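# Squeeze the hanging control's lever and turn its star

## Task

A hand control dangles from its cord. While its red lever is squeezed the star is free; rotate the star so that its white lobe sits directly below the red mark on the cap, then let go of the lever so the star is locked in that position.

## Robot and tools

Robot: two arms facing each other across a table. left_arm carries a five-finger left hand and right_arm a right hand. Calibrated base positions in the scene frame: left_arm (+0.038, +0.527, 0) m, right_arm (+0.040, -0.580, 0) m. Scene frame: origin on the table top halfway between the bases, z up, table at z = 0, left_arm on the +y side. Arm names do not match image sides.

Hand point: a spot 0.05 m in front of the palm and 0.15 m out from the wrist flange. Its +z runs along the straight fingers, +y points out of the palm, and +x runs across the palm away from the thumb on the right hand (toward the thumb on the left hand). Straight fingertips reach about 0.06 to 0.07 m past the point. A bracket on the little-finger side of the wrist sticks out and can strike things. With the fingers level the wrist can hang lower than the hand.

The 28-number row, used by execute_actions and move. Every number is between -1 and 1. Order: left_arm dx, dy, dz, rx, ry, rz; left hand little, ring, middle, index, thumb_bend, thumb_turn, force_limit, speed; then right_arm in the same 14-number order. Both arms are always included, even if only one moves. The six arm numbers are offsets, not poses. They count from that arm's Hand target as it stood when the action or move began, along that Hand target's own axes. 1.0 equals 0.6 m or 180 degrees. rx, ry, rz together form one rotation vector. All zeros re-asks for the current Hand target. The controller clips commanded orientation to within 32 degrees of the measured one at each step.

Hand numbers are absolute targets, not offsets. Finger values: +1 straight, -1 curled. thumb_bend: +1 straight, -1 fully bent. thumb_turn: +1 beside the palm, -1 in front of it, opposite the fingers. force_limit runs from about 0 N at -1 to 10 N at +1 (15 N for the two thumb motors). speed runs from nearly zero at -1 to full at +0.48 and above. For a gentle grip, close at -0.94 or slower. To leave a hand unchanged, resend the last eight numbers actually sent for it. If none has been sent yet, send its hand_measured six, then hand_force_limit and hand_speed. To squeeze harder, raise force_limit and send a target more closed than hand_measured. To loosen, send a target more open than hand_measured.

execute_actions(actions, cameras): actions is a list of actions. Each action is a list of up to 15 rows, one per 1/30 s step; a shorter list holds its last row. Every row in an action is measured from the same start pose. Images come back only for an empty actions list or when cameras names them ("all", or any of cam_high, cam_low, cam_left_wrist, cam_right_wrist).

move(target, speed, blend, stop_force, zero, blocking, cameras): straight-line hand paths. target is one row, or a list of up to 15 rows, all counted from the same starting Hand targets. speed is in m/s, 0.002 to 3.6, default 0.25. Turning rate is capped at twice that number in rad/s. blend is a corner-rounding radius in m; 0 means stop at each target. stop_force is 3 to 120 N and ends an arm's path when its wrist sensor feels that much push. It is unreliable while the hand is turning, and it cannot be combined with blocking=false. zero (default true) re-zeros the force reference first. Paths do not avoid obstacles or the other arm. Faster moves hit harder, and aiming past a firm contact can trigger a fault. The result adds a move: line with done, off_target, moving, held or fault. It may also show limits=paced (pose clipped) or limits=held (steps withheld).

Other tools:
- wait(seconds 0 to 10) lets the scene run while holding commands.
- stop() brakes a running move.
- zoom_image(camera, region [x0, y0, x1, y1]) zooms the latest image; the region is at most 504 by 504 pixels.
- show_instructions() shows the reference pages.
- zero_wrist_force(arm) subtracts the current wrist reading from later readings.
- finished_scene(scene) ends the scene for good.

Reading results:
- end_effector_position (m) and end_effector_quat_wxyz are in the scene frame. They can be off by a few centimetres.
- Hand target is the last commanded pose, which the hand often falls a little short of. If so, send the missing distance as an offset.
- hand_measured, hand_stopped_by (moving, target, force, stalled, fault) and hand_load_n (N at the fingertip, positive when pushed open) list the six motors in row order.
- Wrist force and Wrist torque are in the hand's own axes. A third line shows the peak since the previous report.
- Joint torques include the arm's own weight.
- MOTOR HOT warns of heating. At 85 °C the arm brakes for 30 to 60 s.

Avoid:
- Contact torque at joint load limits (142 N m for the big joints, 26.6 N m for the wrists) or about 150 N of outside force. Either stops the arm for 10 s.
- Any press or hit between the two arms. A hand must not close on the other hand.
- Sweeping an arm's path close by its own base.
- Fast swings with a load, heavy pulls or twists on the fingers, and yanking the cord.
- Letting the control drop or swing hard.

For this job, grip the control body with the lever against the fingers so that closing squeezes the lever. Turn the star with the other hand, release the lever, and check in the images that the white lobe lies under the mark named in the task.

Each tool is called after ">>>" as a command line: name --argument value for each argument, lists and objects as JSON in quotes; but a table of rows of numbers goes row by row, as --pt "numbers of a row", without its own name.

Reference images:

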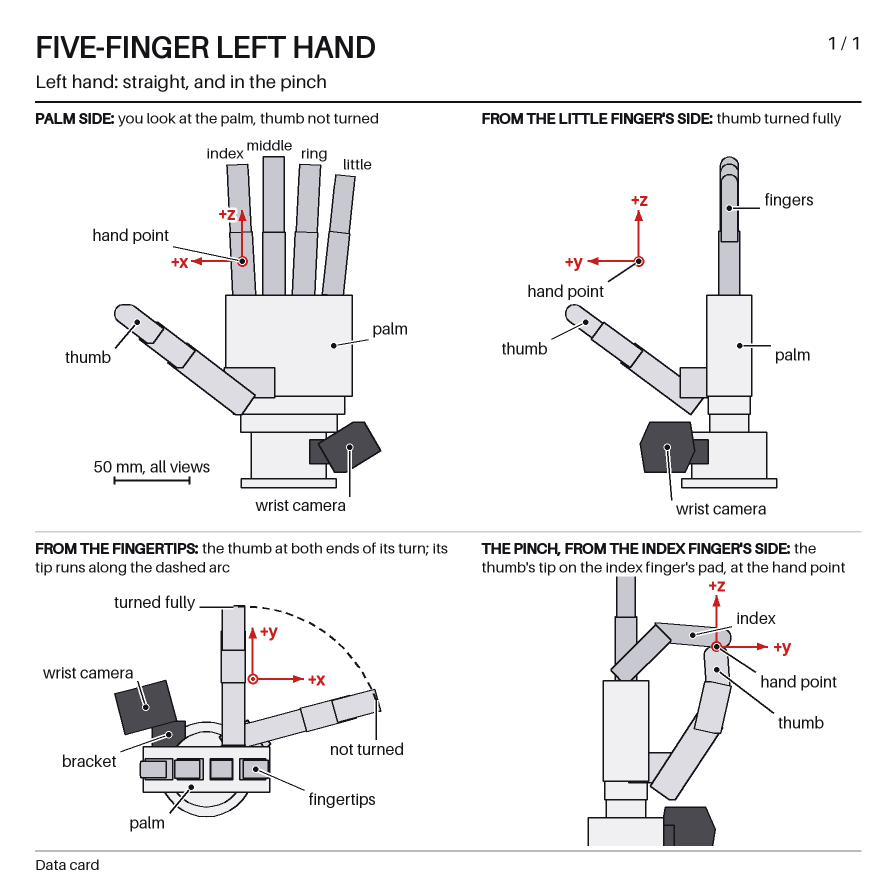

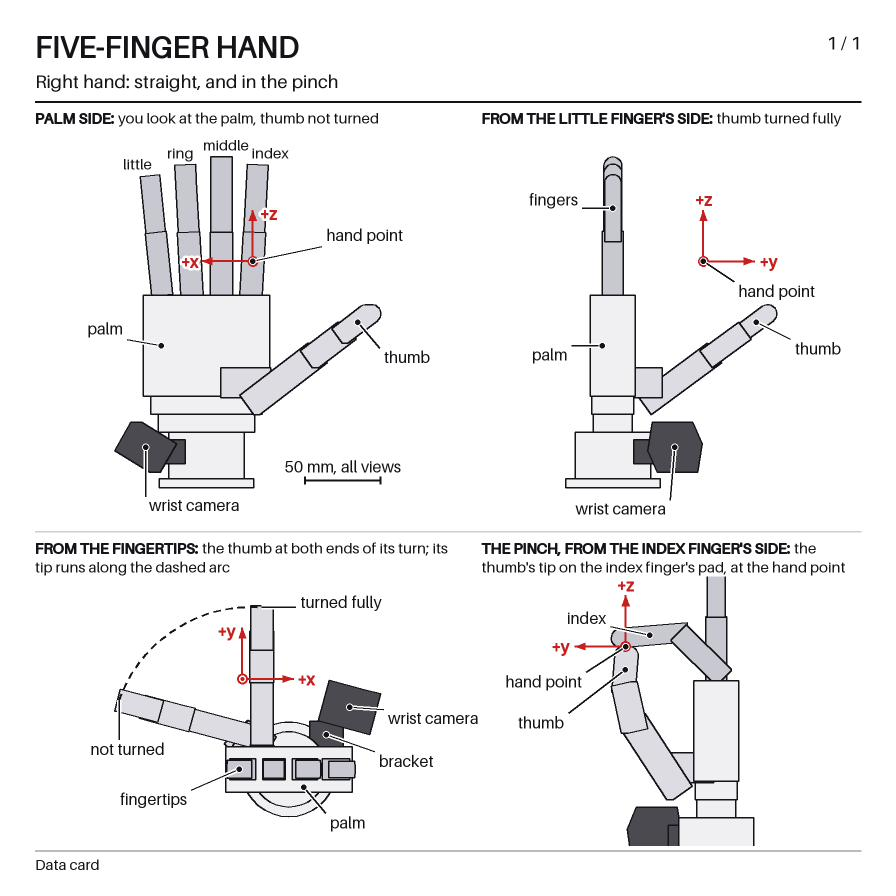

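## Session

>>> execute_actions --actions '[]'

Scene clock: 0.00 s.
left_arm: end_effector_position=(+0.1622, +0.2584, +0.4830) hand_measured=(+1.000, +1.000, +1.000, +1.000, +1.000, +1.000) hand_load_n=(+0.0, +0.0, +0.0, +0.0, +0.5, +0.0) hand_stopped_by=(target, target, target, target, target, target) hand_force_limit=0.00 hand_speed=-0.80 end_effector_quat_wxyz=(+0.013, +0.946, -0.325, +0.014) | right_arm: end_effector_position=(+0.1659, -0.3148, +0.4682) hand_measured=(+1.000, +1.000, +1.000, +1.000, +1.000, +1.000) hand_load_n=(+0.0, +0.0, +0.0, +0.0, +0.0, +0.0) hand_stopped_by=(target, target, target, target, target, target) hand_force_limit=0.00 hand_speed=-0.80 end_effector_quat_wxyz=(-0.031, -0.327, +0.945, -0.002)
Joint positions: left_arm=[4.321 -1.409 -1.335 1.201 -1.546 1.866] | right_arm=[-1.214 -1.697 1.363 1.966 1.572 -1.858]
Joint velocities: within noise
Joint torques (N m): no reading
Motor temperatures (°C): left_arm=[25 28 29 33 30 37] | right_arm=[25 28 32 28 33 38]
Wrist force (N): no reading
Wrist torque (N m): no reading
Wrist force, peak (N): no reading
Hand target: left_arm +0.1622, +0.2584, +0.4830; +0.013, +0.946, -0.325, +0.014 | right_arm +0.1659, -0.3148, +0.4682; -0.031, -0.327, +0.945, -0.002

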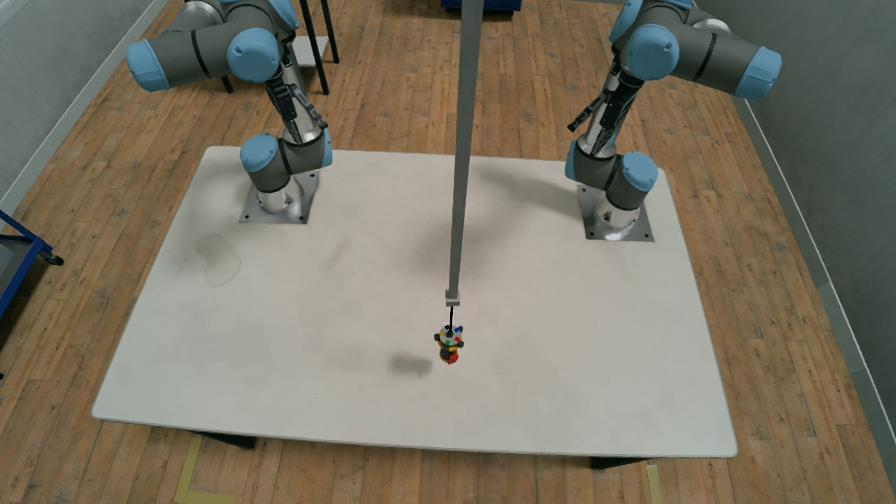

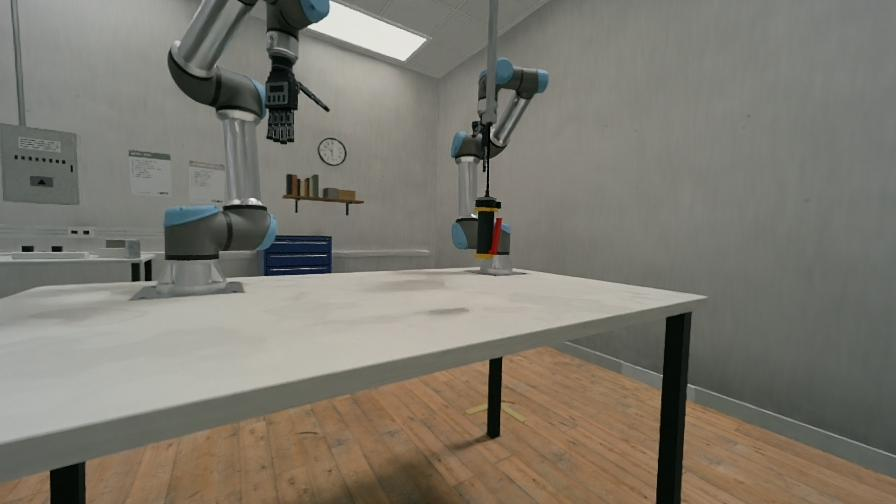

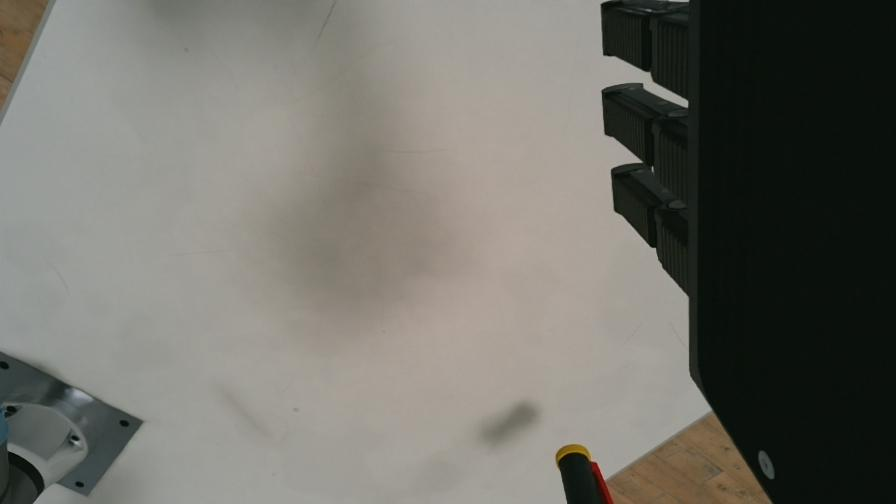

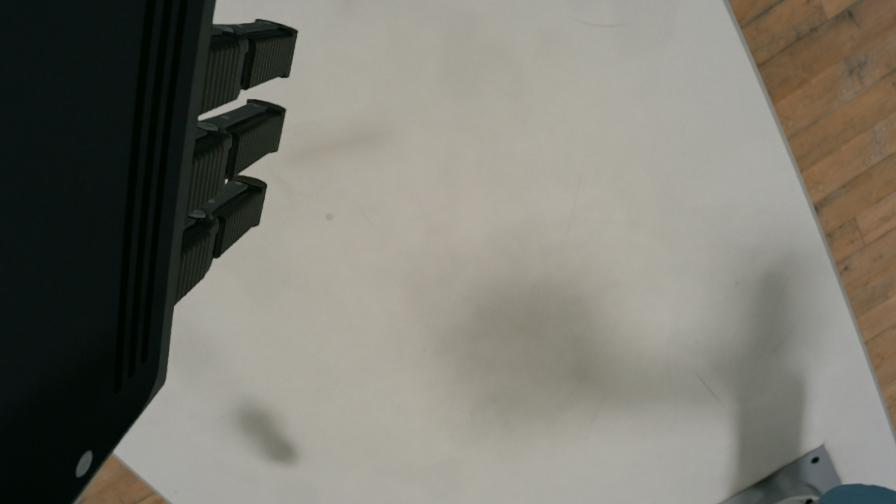

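>>> zoom_image --camera "cam_high" --region '[410, 280, 490, 380]'

>>> zoom_image --camera "cam_low" --region '[440, 100, 560, 280]'

>>> zoom_image --camera "cam_left_wrist" --region '[500, 400, 660, 504]'

Scaled by 5.040 from the camera's 896x504 image, which has a finer 1280x720 frame.

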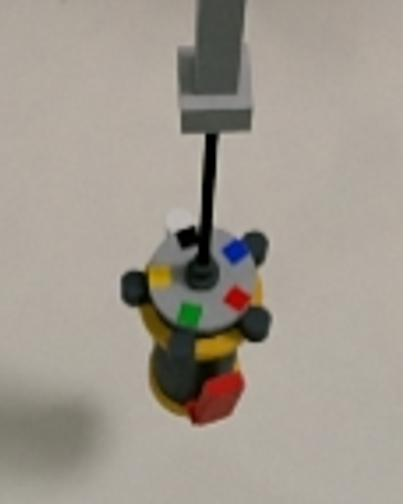

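Scaled by 2.800 from the camera's 896x504 image, which has a finer 1280x720 frame.

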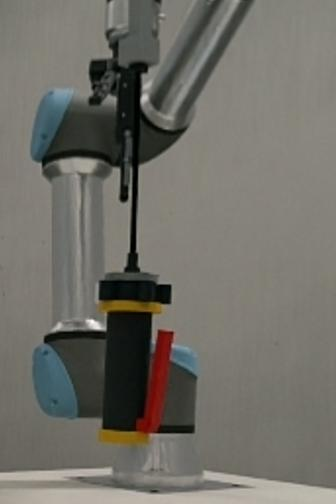

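Scaled by 3.150 from the camera's 896x504 image, which has a finer 1280x720 frame.

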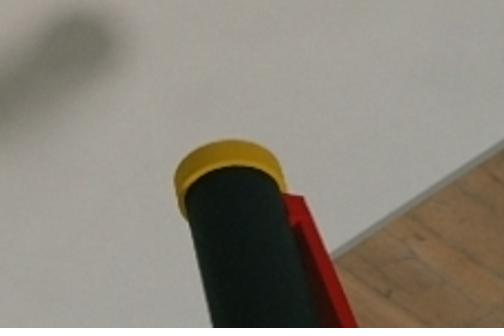

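>>> zoom_image --camera "cam_high" --region '[530, 0, 680, 250]'

>>> zoom_image --camera "cam_high" --region '[210, 0, 360, 250]'

>>> zoom_image --camera "cam_low" --region '[150, 0, 350, 310]'

>>> zoom_image --camera "cam_low" --region '[420, 30, 570, 290]'

Scaled by 2.016 from the camera's 896x504 image, which has a finer 1280x720 frame.

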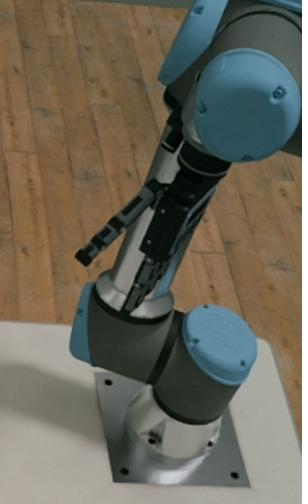

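Scaled by 2.016 from the camera's 896x504 image, which has a finer 1280x720 frame.

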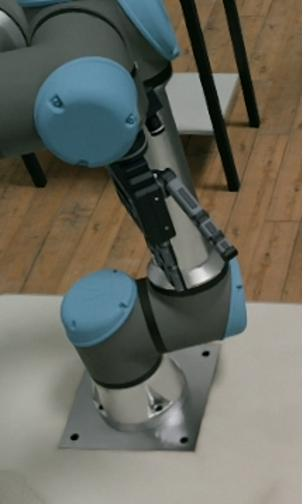

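Scaled by 1.626 from the camera's 896x504 image, which has a finer 1280x720 frame.

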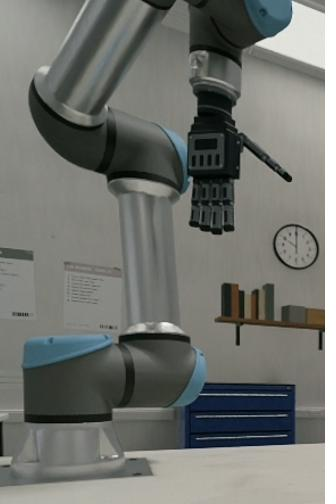

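Scaled by 1.938 from the camera's 896x504 image, which has a finer 1280x720 frame.

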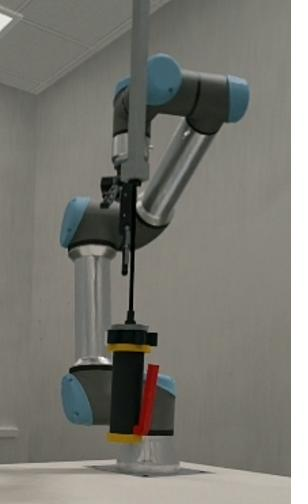

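>>> zoom_image --camera "cam_high" --region '[60, 380, 160, 460]'

>>> zoom_image --camera "cam_high" --region '[680, 410, 780, 490]'

>>> zoom_image --camera "cam_high" --region '[170, 120, 350, 260]'

>>> zoom_image --camera "cam_high" --region '[540, 120, 720, 260]'

Scaled by 5.040 from the camera's 896x504 image, which has a finer 1280x720 frame.

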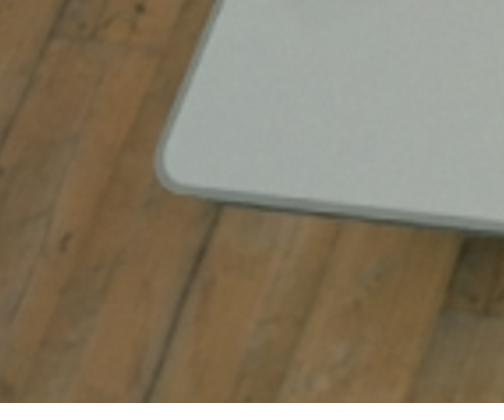

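Scaled by 5.040 from the camera's 896x504 image, which has a finer 1280x720 frame.

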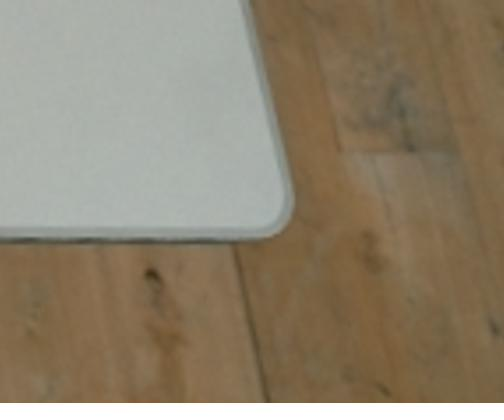

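Scaled by 2.800 from the camera's 896x504 image, which has a finer 1280x720 frame.

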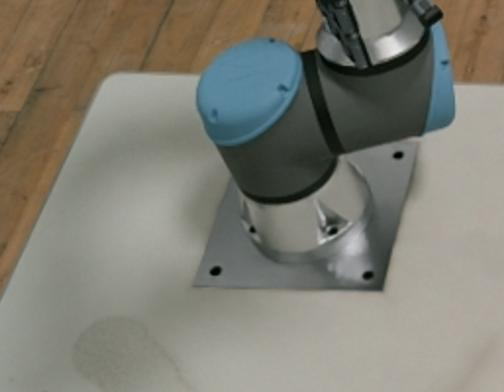

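Scaled by 2.800 from the camera's 896x504 image, which has a finer 1280x720 frame.

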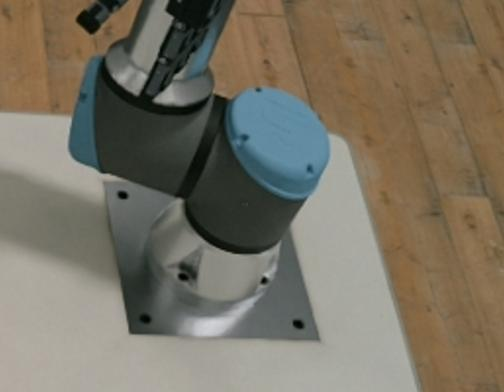

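>>> move --target '[0.418, -0.3773, 0.114, 0.1056, 0.330, 0.7295, -1, -1, -1, 1, 1, 1, 0.0, -0.3, -0.474, 0.005, 0.202, 0.166, -0.4997, 0.1685, 1, 1, 1, 1, 1, -1, 0.0, -0.3]' --speed 0.4 --cameras '["all"]'

Scene clock: 205.13 s.
left_arm: end_effector_position=(+0.5003, +0.2805, +0.4197) hand_measured=(-1.000, -1.000, -1.000, +1.000, +1.000, +1.000) hand_load_n=(+0.0, +0.0, +0.0, +0.0, -0.5, +0.0) hand_stopped_by=(target, target, target, target, target, target) hand_force_limit=0.00 hand_speed=-0.30 end_effector_quat_wxyz=(+0.001, -0.003, -0.905, +0.425) | right_arm: end_effector_position=(+0.3802, -0.1397, +0.3304) hand_measured=(+1.000, +1.000, +1.000, +1.000, +1.000, -1.000) hand_load_n=(+0.0, +0.0, +0.5, +0.0, +0.0, +0.0) hand_stopped_by=(target, target, target, target, target, target) hand_force_limit=0.00 hand_speed=-0.30 end_effector_quat_wxyz=(+0.707, +0.000, +0.707, +0.001)
Joint positions: left_arm=[4.771 -2.059 -0.883 1.266 -0.698 4.85] | right_arm=[-0.604 -1.518 2.017 -0.5 2.56 -1.57]
Joint torques (N m): left_arm=[-5.42 32.06 6.97 -2.12 0.14 1.67] | right_arm=[-10.5 -23.78 -33.31 -2.54 0.31 1.66]
Wrist force (N): left_arm=[-0.5 1.2 -0.5] | right_arm=[-0.2 -0.5 0.2]
Wrist torque (N m): left_arm=[0.12 0.03 -0.14] | right_arm=[0.01 0.12 -0.05]
Wrist force, peak (N): left_arm=[-0.8 1.6 0.1] | right_arm=[-0.6 -0.9 0.5]
Hand target: left_arm +0.5003, +0.2805, +0.4196; -0.001, +0.003, +0.905, -0.425 | right_arm +0.3803, -0.1396, +0.3305; +0.707, +0.000, +0.707, +0.001
Off the commanded pose: left_arm 0.000 m, 0 deg | right_arm 0.000 m, 0 deg.
move: done

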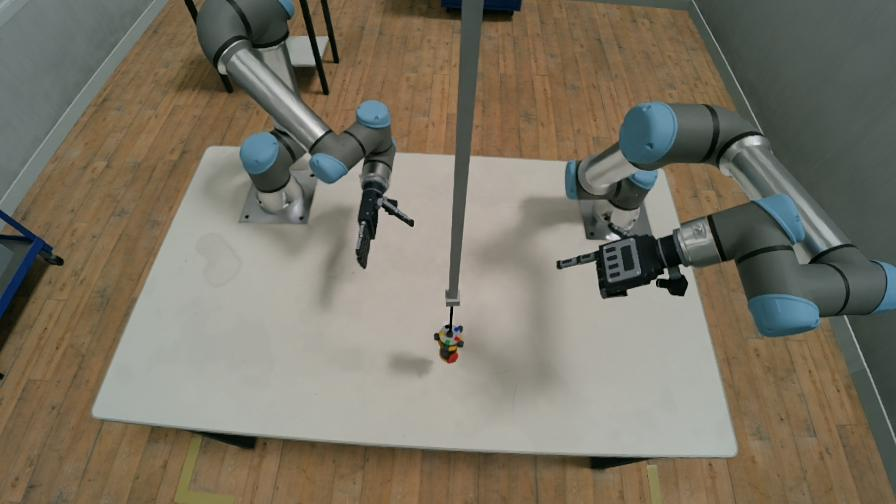

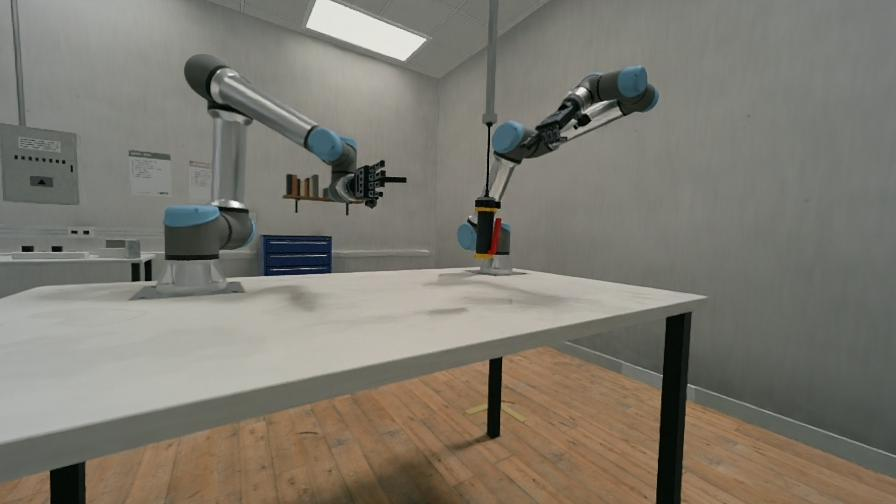

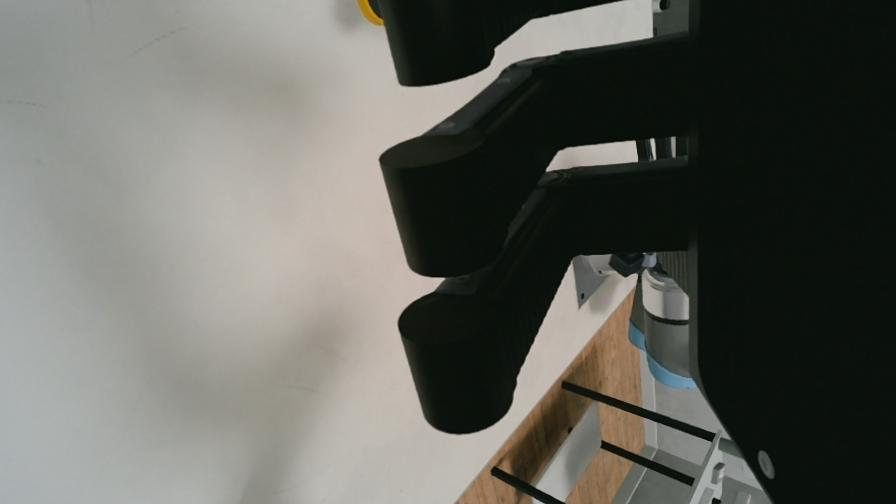

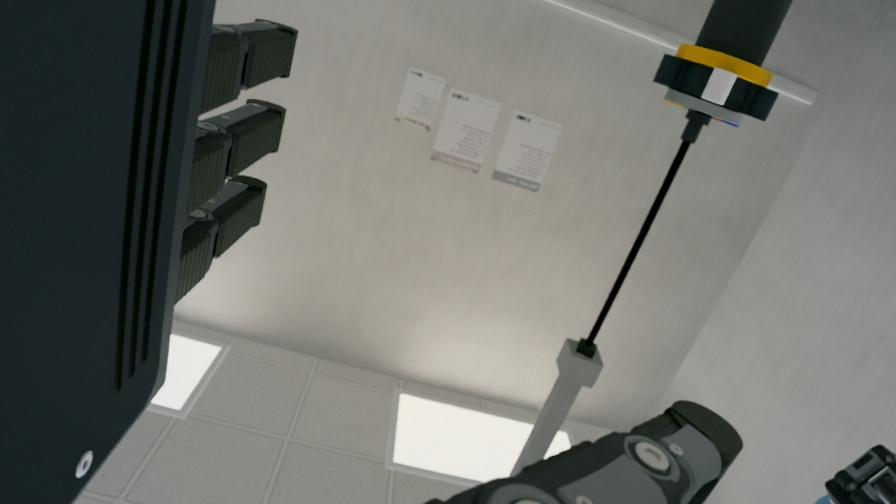

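>>> zoom_image --camera "cam_high" --region '[330, 150, 490, 380]'

>>> zoom_image --camera "cam_low" --region '[340, 140, 520, 280]'

>>> zoom_image --camera "cam_right_wrist" --region '[540, 0, 840, 200]'

>>> zoom_image --camera "cam_high" --region '[550, 210, 700, 310]'

Scaled by 2.191 from the camera's 896x504 image, which has a finer 1280x720 frame.

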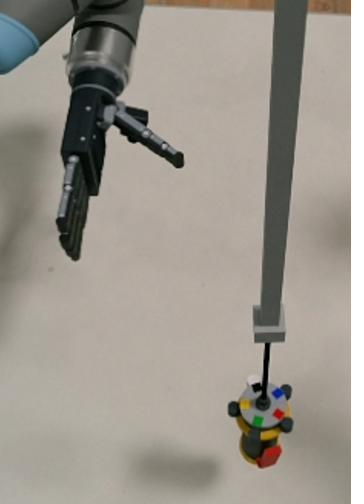

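Scaled by 2.800 from the camera's 896x504 image, which has a finer 1280x720 frame.

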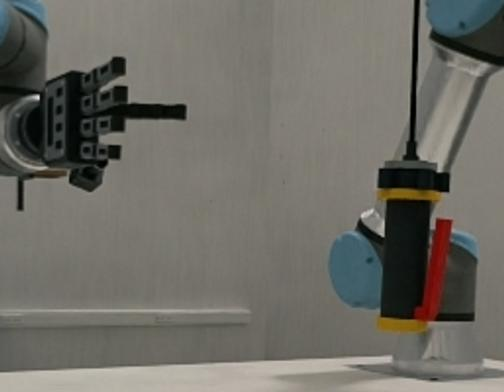

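Scaled by 1.680 from the camera's 896x504 image, which has a finer 1280x720 frame.

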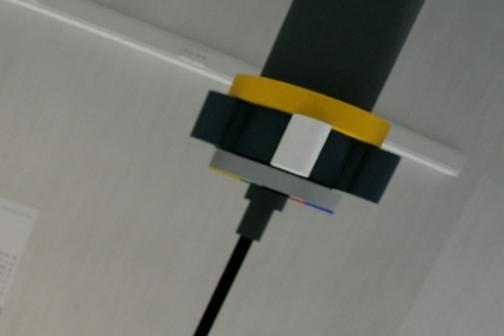

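Scaled by 3.360 from the camera's 896x504 image, which has a finer 1280x720 frame.

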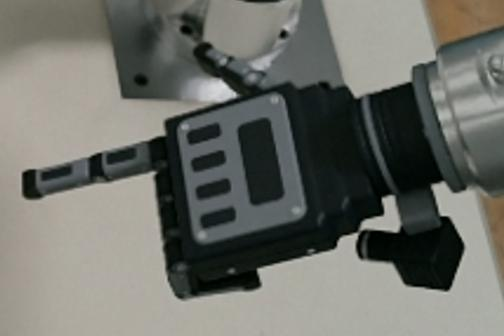

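>>> move --target '[0, 0, 0, 0, 0, 0, -1, -1, -1, 1, 1, 1, 0.0, -0.3, 0.2333, 0.2667, 0.0667, 0, 0, 0, 1, 1, 1, 1, 1, -1, 0.0, -0.3]' --speed 0.2 --cameras '["all"]'

Scene clock: 293.80 s.
left_arm: end_effector_position=(+0.5003, +0.2805, +0.4196) hand_measured=(-1.000, -1.000, -1.000, +1.000, +1.000, +1.000) hand_load_n=(+0.0, +0.0, +0.0, +0.0, +0.0, -0.5) hand_stopped_by=(target, target, target, target, target, target) hand_force_limit=0.00 hand_speed=-0.30 end_effector_quat_wxyz=(+0.001, -0.003, -0.905, +0.425) | right_arm: end_effector_position=(+0.4201, +0.0206, +0.1909) hand_measured=(+1.000, +1.000, +1.000, +1.000, +1.000, -1.000) hand_load_n=(+0.0, +0.0, +0.0, +0.0, +0.0, +0.0) hand_stopped_by=(target, target, target, target, target, target) hand_force_limit=0.00 hand_speed=-0.30 end_effector_quat_wxyz=(+0.707, +0.000, +0.707, +0.001)
Joint positions: left_arm=[4.771 -2.059 -0.884 1.266 -0.698 4.85] | right_arm=[-0.501 -0.971 1.674 -0.705 2.663 -1.57]
Joint torques (N m): left_arm=[5.55 31.09 6.05 -3.04 0.41 -0.19] | right_arm=[-9.79 -31.28 -14.33 -0.16 -1.08 2.81]
Wrist force (N): left_arm=[-0.3 1.4 -0.2] | right_arm=[-0.1 -0.6 0.7]
Wrist torque (N m): left_arm=[0.13 0.02 -0.15] | right_arm=[-0.02 0.09 0.05]
Wrist force, peak (N): left_arm=[-0.8 1.8 -0.1] | right_arm=[-1.2 -2.3 0.3]
Hand target: left_arm +0.5003, +0.2805, +0.4196; -0.001, +0.003, +0.905, -0.425 | right_arm +0.4202, +0.0206, +0.1908; +0.707, +0.000, +0.707, +0.001
Off the commanded pose: left_arm 0.000 m, 0 deg | right_arm 0.000 m, 0 deg.
move: done

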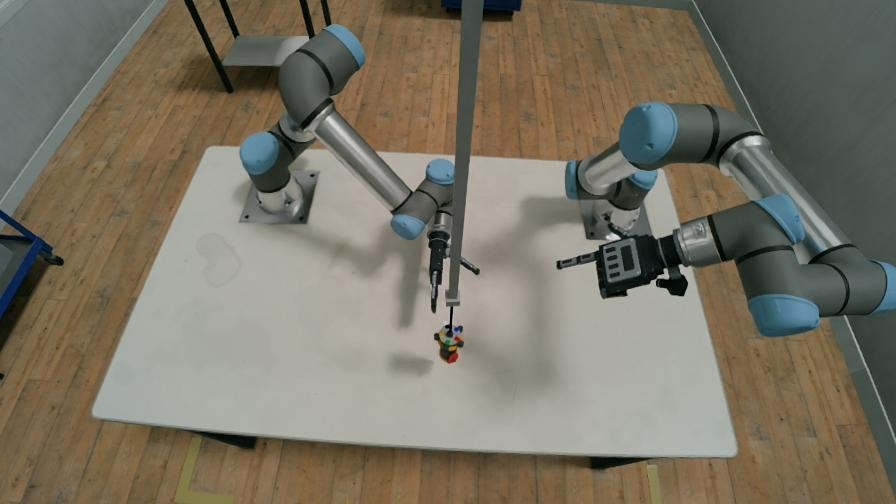

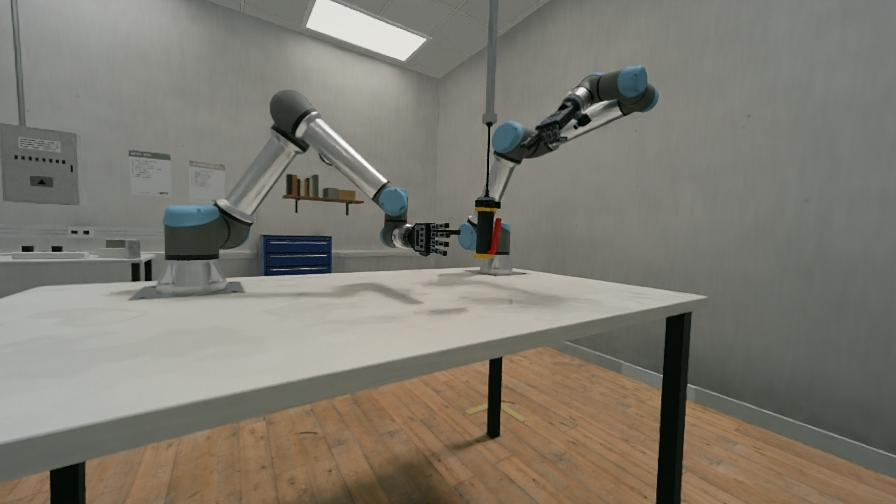

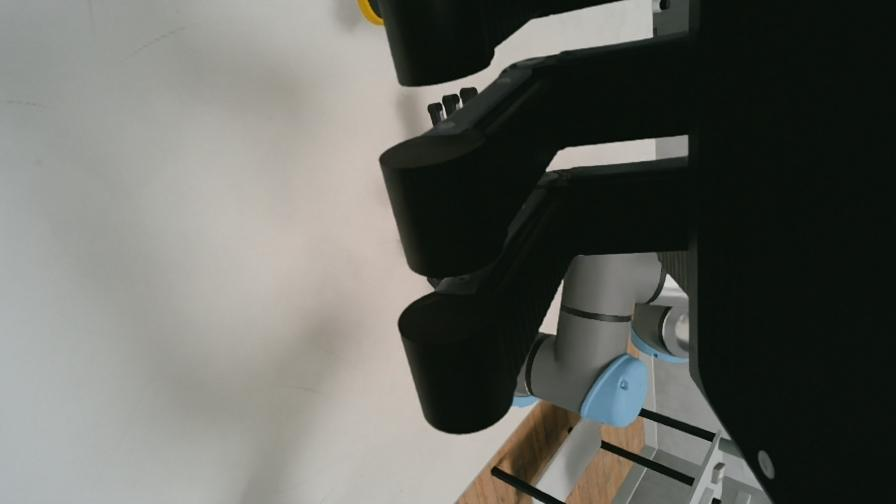

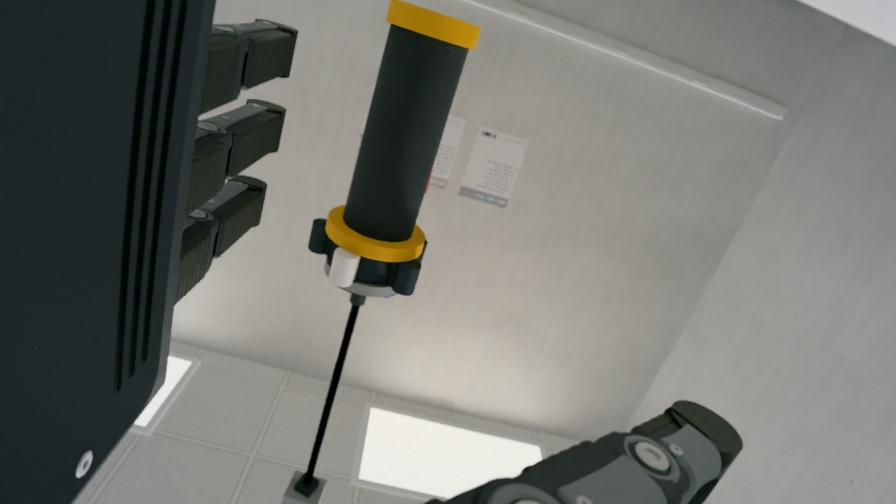

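>>> zoom_image --camera "cam_high" --region '[400, 200, 500, 380]'

>>> zoom_image --camera "cam_low" --region '[390, 180, 530, 280]'

>>> zoom_image --camera "cam_right_wrist" --region '[180, 0, 540, 320]'

Scaled by 2.800 from the camera's 896x504 image, which has a finer 1280x720 frame.

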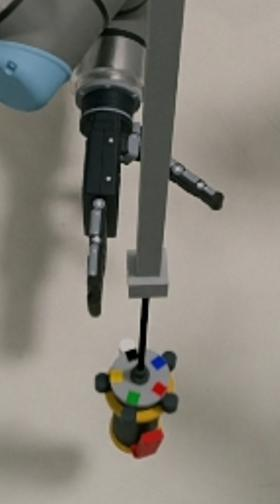

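Scaled by 3.600 from the camera's 896x504 image, which has a finer 1280x720 frame.

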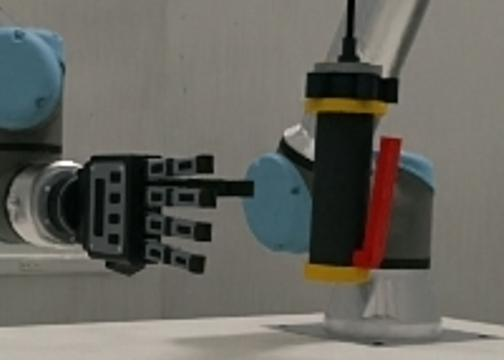

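Scaled by 1.400 from the camera's 896x504 image, which has a finer 1280x720 frame.

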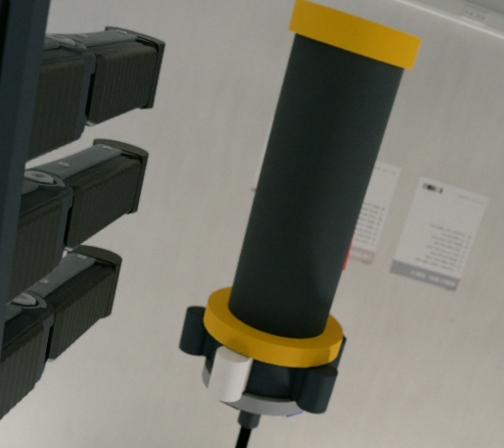

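>>> move --target '[0, 0, 0, 0, 0, 0, -1, -1, -1, 1, 1, 1, 0.0, -0.3, -0.0267, -0.131, 0.05, -0.2, 0, 0, 1, 1, 1, 1, 1, -1, 0.0, -0.3]' --speed 0.15 --cameras '["all"]'

>>> zoom_image --camera "cam_high" --region '[400, 200, 500, 380]'

>>> zoom_image --camera "cam_low" --region '[390, 180, 530, 280]'

Scene clock: 456.17 s.
left_arm: end_effector_position=(+0.5003, +0.2805, +0.4196) hand_measured=(-1.000, -1.000, -1.000, +1.000, +1.000, +1.000) hand_load_n=(+0.0, +0.0, +0.0, +0.0, +0.0, +0.0) hand_stopped_by=(target, target, target, target, target, target) hand_force_limit=0.00 hand_speed=-0.30 end_effector_quat_wxyz=(+0.001, -0.003, -0.905, +0.425) | right_arm: end_effector_position=(+0.4503, -0.0580, +0.2068) hand_measured=(+1.000, +1.000, +1.000, +1.000, +1.000, -1.000) hand_load_n=(+0.0, +0.0, +0.0, +0.0, +0.0, -0.5) hand_stopped_by=(target, target, target, target, target, target) hand_force_limit=0.00 hand_speed=-0.30 end_effector_quat_wxyz=(+0.673, -0.218, +0.672, +0.219) end_effector_velocity=(-0.001, +0.001, +0.000) end_effector_angular_velocity=(+0.001, -0.001, +0.005)
Joint positions: left_arm=[4.771 -2.059 -0.884 1.266 -0.698 4.85] | right_arm=[-0.998 -1.274 2.121 -0.848 1.538 -1.57]
Joint velocities: left_arm=[within noise] | right_arm=[0 0 -0.001 -0.001 -0.005 0]
Joint torques (N m): left_arm=[6.27 41.57 23.69 -0.85 1.4 -1.62] | right_arm=[4.53 -16.72 -28.22 0.34 -1.07 2.6]
Wrist force (N): left_arm=[-0.6 1.5 -0.1] | right_arm=[-0.3 -1.1 0.6]
Wrist torque (N m): left_arm=[0.14 0.07 -0.17] | right_arm=[-0.02 0.16 0.02]
Wrist force, peak (N): left_arm=[-0.8 1.7 -0.1] | right_arm=[-0.7 -1.9 0.4]
Hand target: left_arm +0.5003, +0.2805, +0.4196; -0.001, +0.003, +0.905, -0.425 | right_arm +0.4503, -0.0580, +0.2067; +0.673, -0.218, +0.672, +0.219
Off the commanded pose: left_arm 0.000 m, 0 deg | right_arm 0.000 m, 0 deg.
move: done

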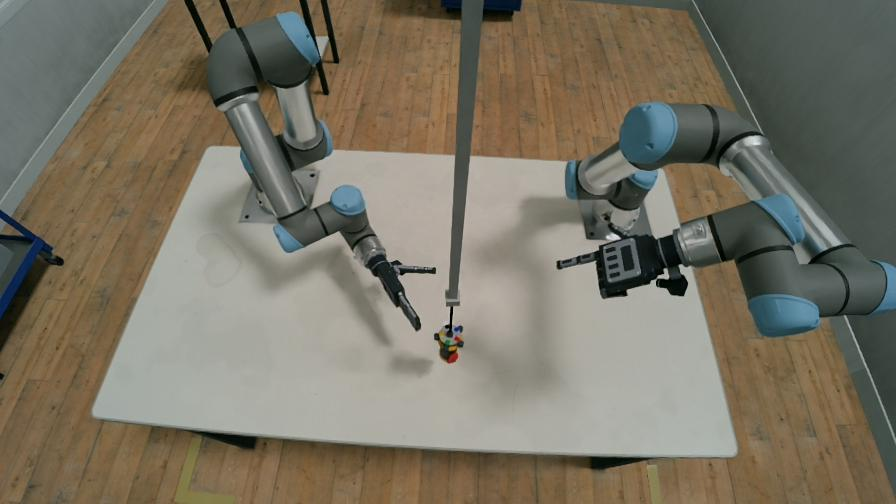

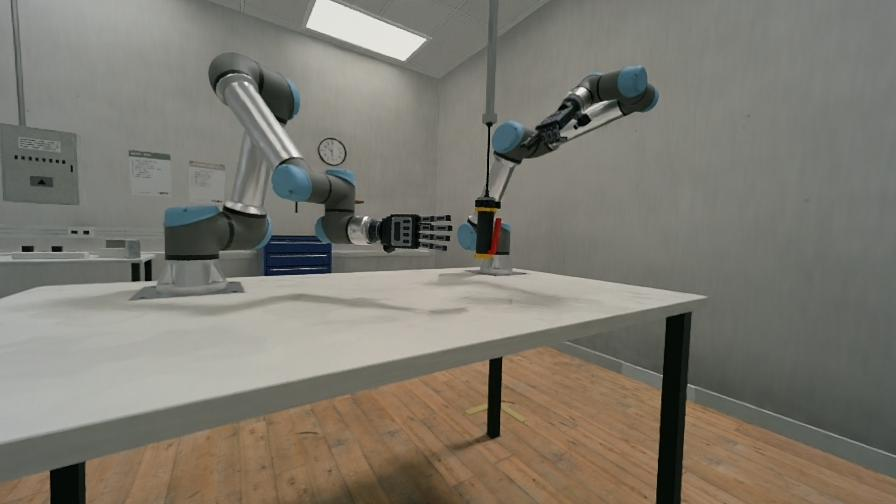

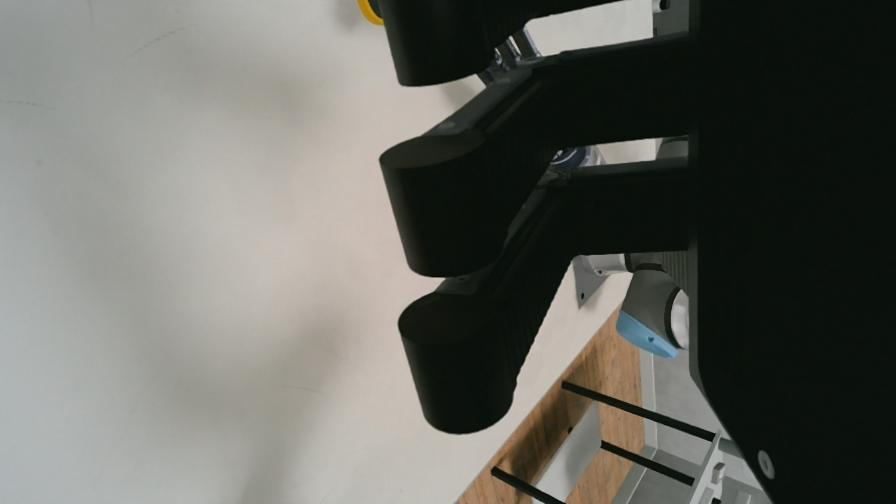

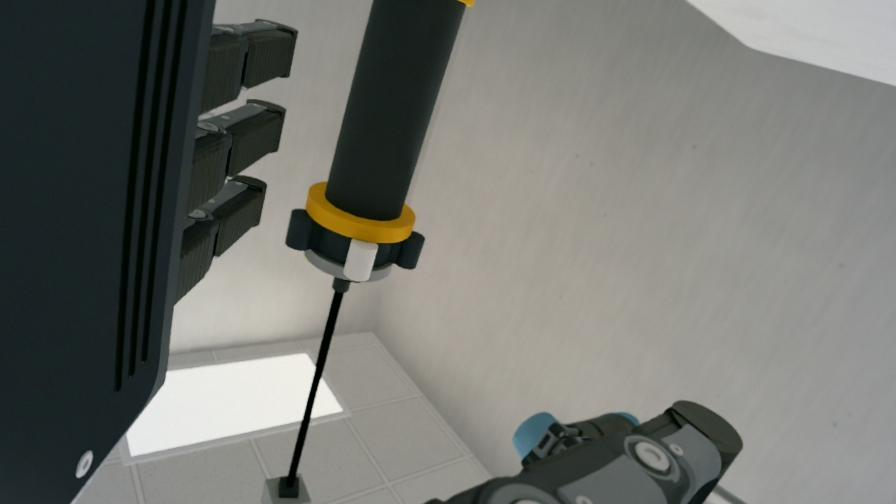

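Scaled by 2.800 from the camera's 896x504 image, which has a finer 1280x720 frame.

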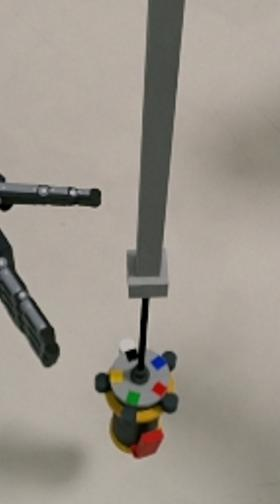

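Scaled by 3.600 from the camera's 896x504 image, which has a finer 1280x720 frame.

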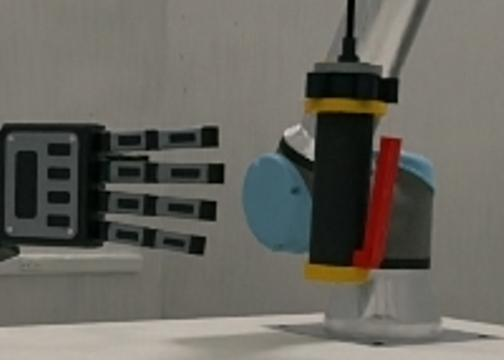

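>>> move --target '[0, 0, 0, 0, 0, 0, -1, -1, -1, 1, 1, 1, 0.0, -0.3, 0.0133, -0.005, 0.225, 0, 0, 0, 1, 1, 1, 1, 1, -1, 0.0, -0.3]' --speed 0.1 --cameras '["cam_high", "cam_low", "cam_right_wrist"]'

>>> zoom_image --camera "cam_high" --region '[400, 280, 500, 400]'

>>> zoom_image --camera "cam_low" --region '[410, 180, 550, 280]'

Scene clock: 481.37 s.
left_arm: end_effector_position=(+0.5003, +0.2805, +0.4196) hand_measured=(-1.000, -1.000, -1.000, +1.000, +1.000, +1.000) hand_load_n=(+0.0, +0.0, +0.0, +0.0, +0.0, -0.5) hand_stopped_by=(target, target, target, target, target, target) hand_force_limit=0.00 hand_speed=-0.30 end_effector_quat_wxyz=(+0.001, -0.003, -0.905, +0.425) | right_arm: end_effector_position=(+0.5612, +0.0190, +0.1989) hand_measured=(+1.000, +1.000, +1.000, +1.000, +1.000, -1.000) hand_load_n=(+0.0, +0.0, +0.0, +0.0, +0.0, +0.0) hand_stopped_by=(target, target, target, target, target, target) hand_force_limit=0.00 hand_speed=-0.30 end_effector_quat_wxyz=(+0.673, -0.218, +0.672, +0.219)
Joint positions: left_arm=[4.771 -2.059 -0.884 1.266 -0.698 4.85] | right_arm=[-0.995 -1.018 1.732 -0.715 1.54 -1.57]
Joint torques (N m): left_arm=[6.21 40.56 23.74 -0.87 1.61 -1.74] | right_arm=[10.3 -41.92 -12.89 -3.23 1.1 2.23]
Wrist force (N): left_arm=[-0.3 1.1 0.0] | right_arm=[-0.3 -0.5 0.4]
Wrist torque (N m): left_arm=[0.08 0.02 -0.15] | right_arm=[0.04 0.15 0.05]
Wrist force, peak (N): left_arm=[-0.6 1.9 0.2] | right_arm=[-0.4 -1.1 1.1]
Hand target: left_arm +0.5003, +0.2805, +0.4196; -0.001, +0.003, +0.905, -0.425 | right_arm +0.5612, +0.0190, +0.1989; +0.673, -0.218, +0.672, +0.219
Off the commanded pose: left_arm 0.000 m, 0 deg | right_arm 0.000 m, 0 deg.
move: done
Images, in order (width x height): cam_high 896x504, cam_low 896x504, cam_right_wrist 896x504.

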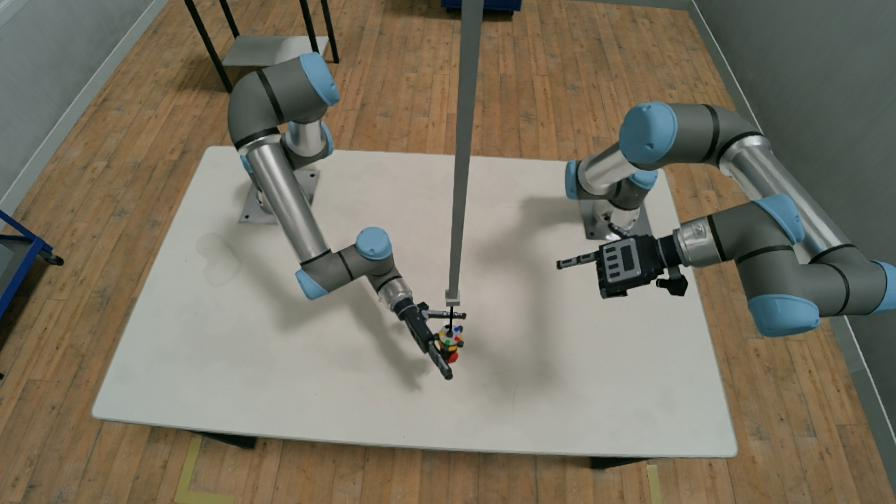

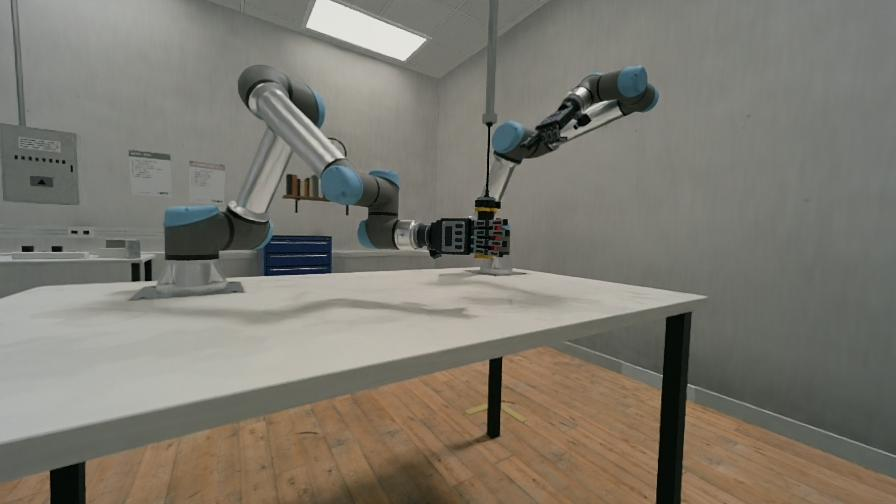

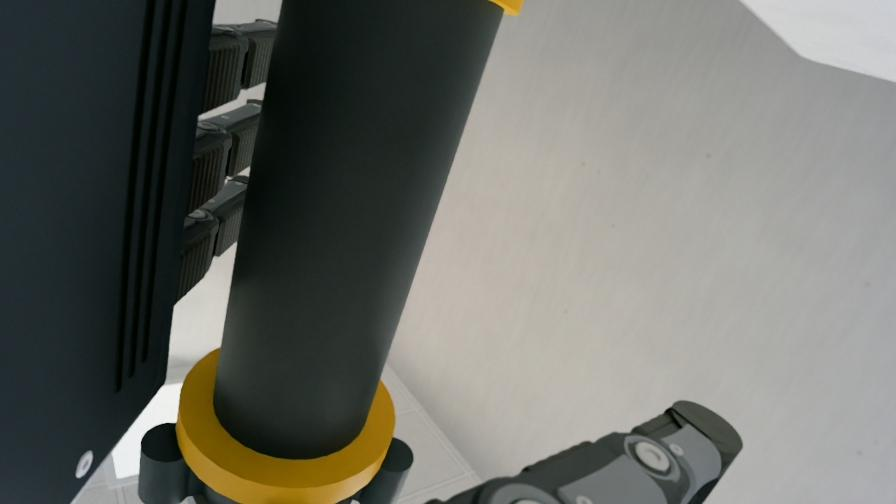

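Scaled by 4.200 from the camera's 896x504 image, which has a finer 1280x720 frame.

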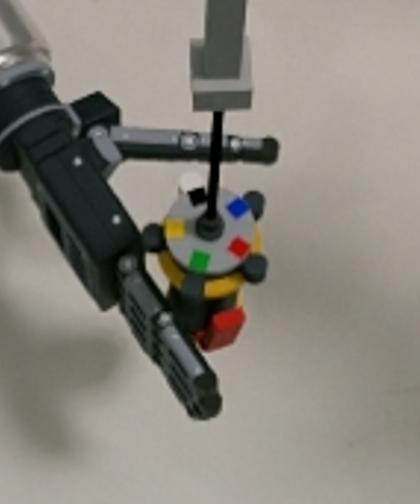

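Scaled by 3.600 from the camera's 896x504 image, which has a finer 1280x720 frame.

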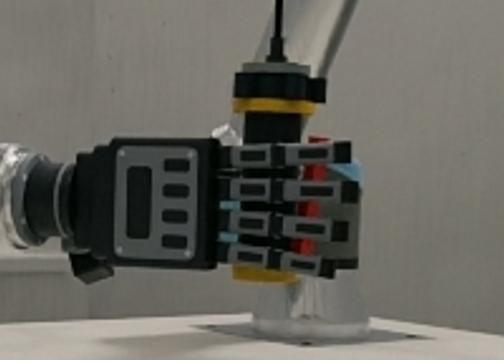

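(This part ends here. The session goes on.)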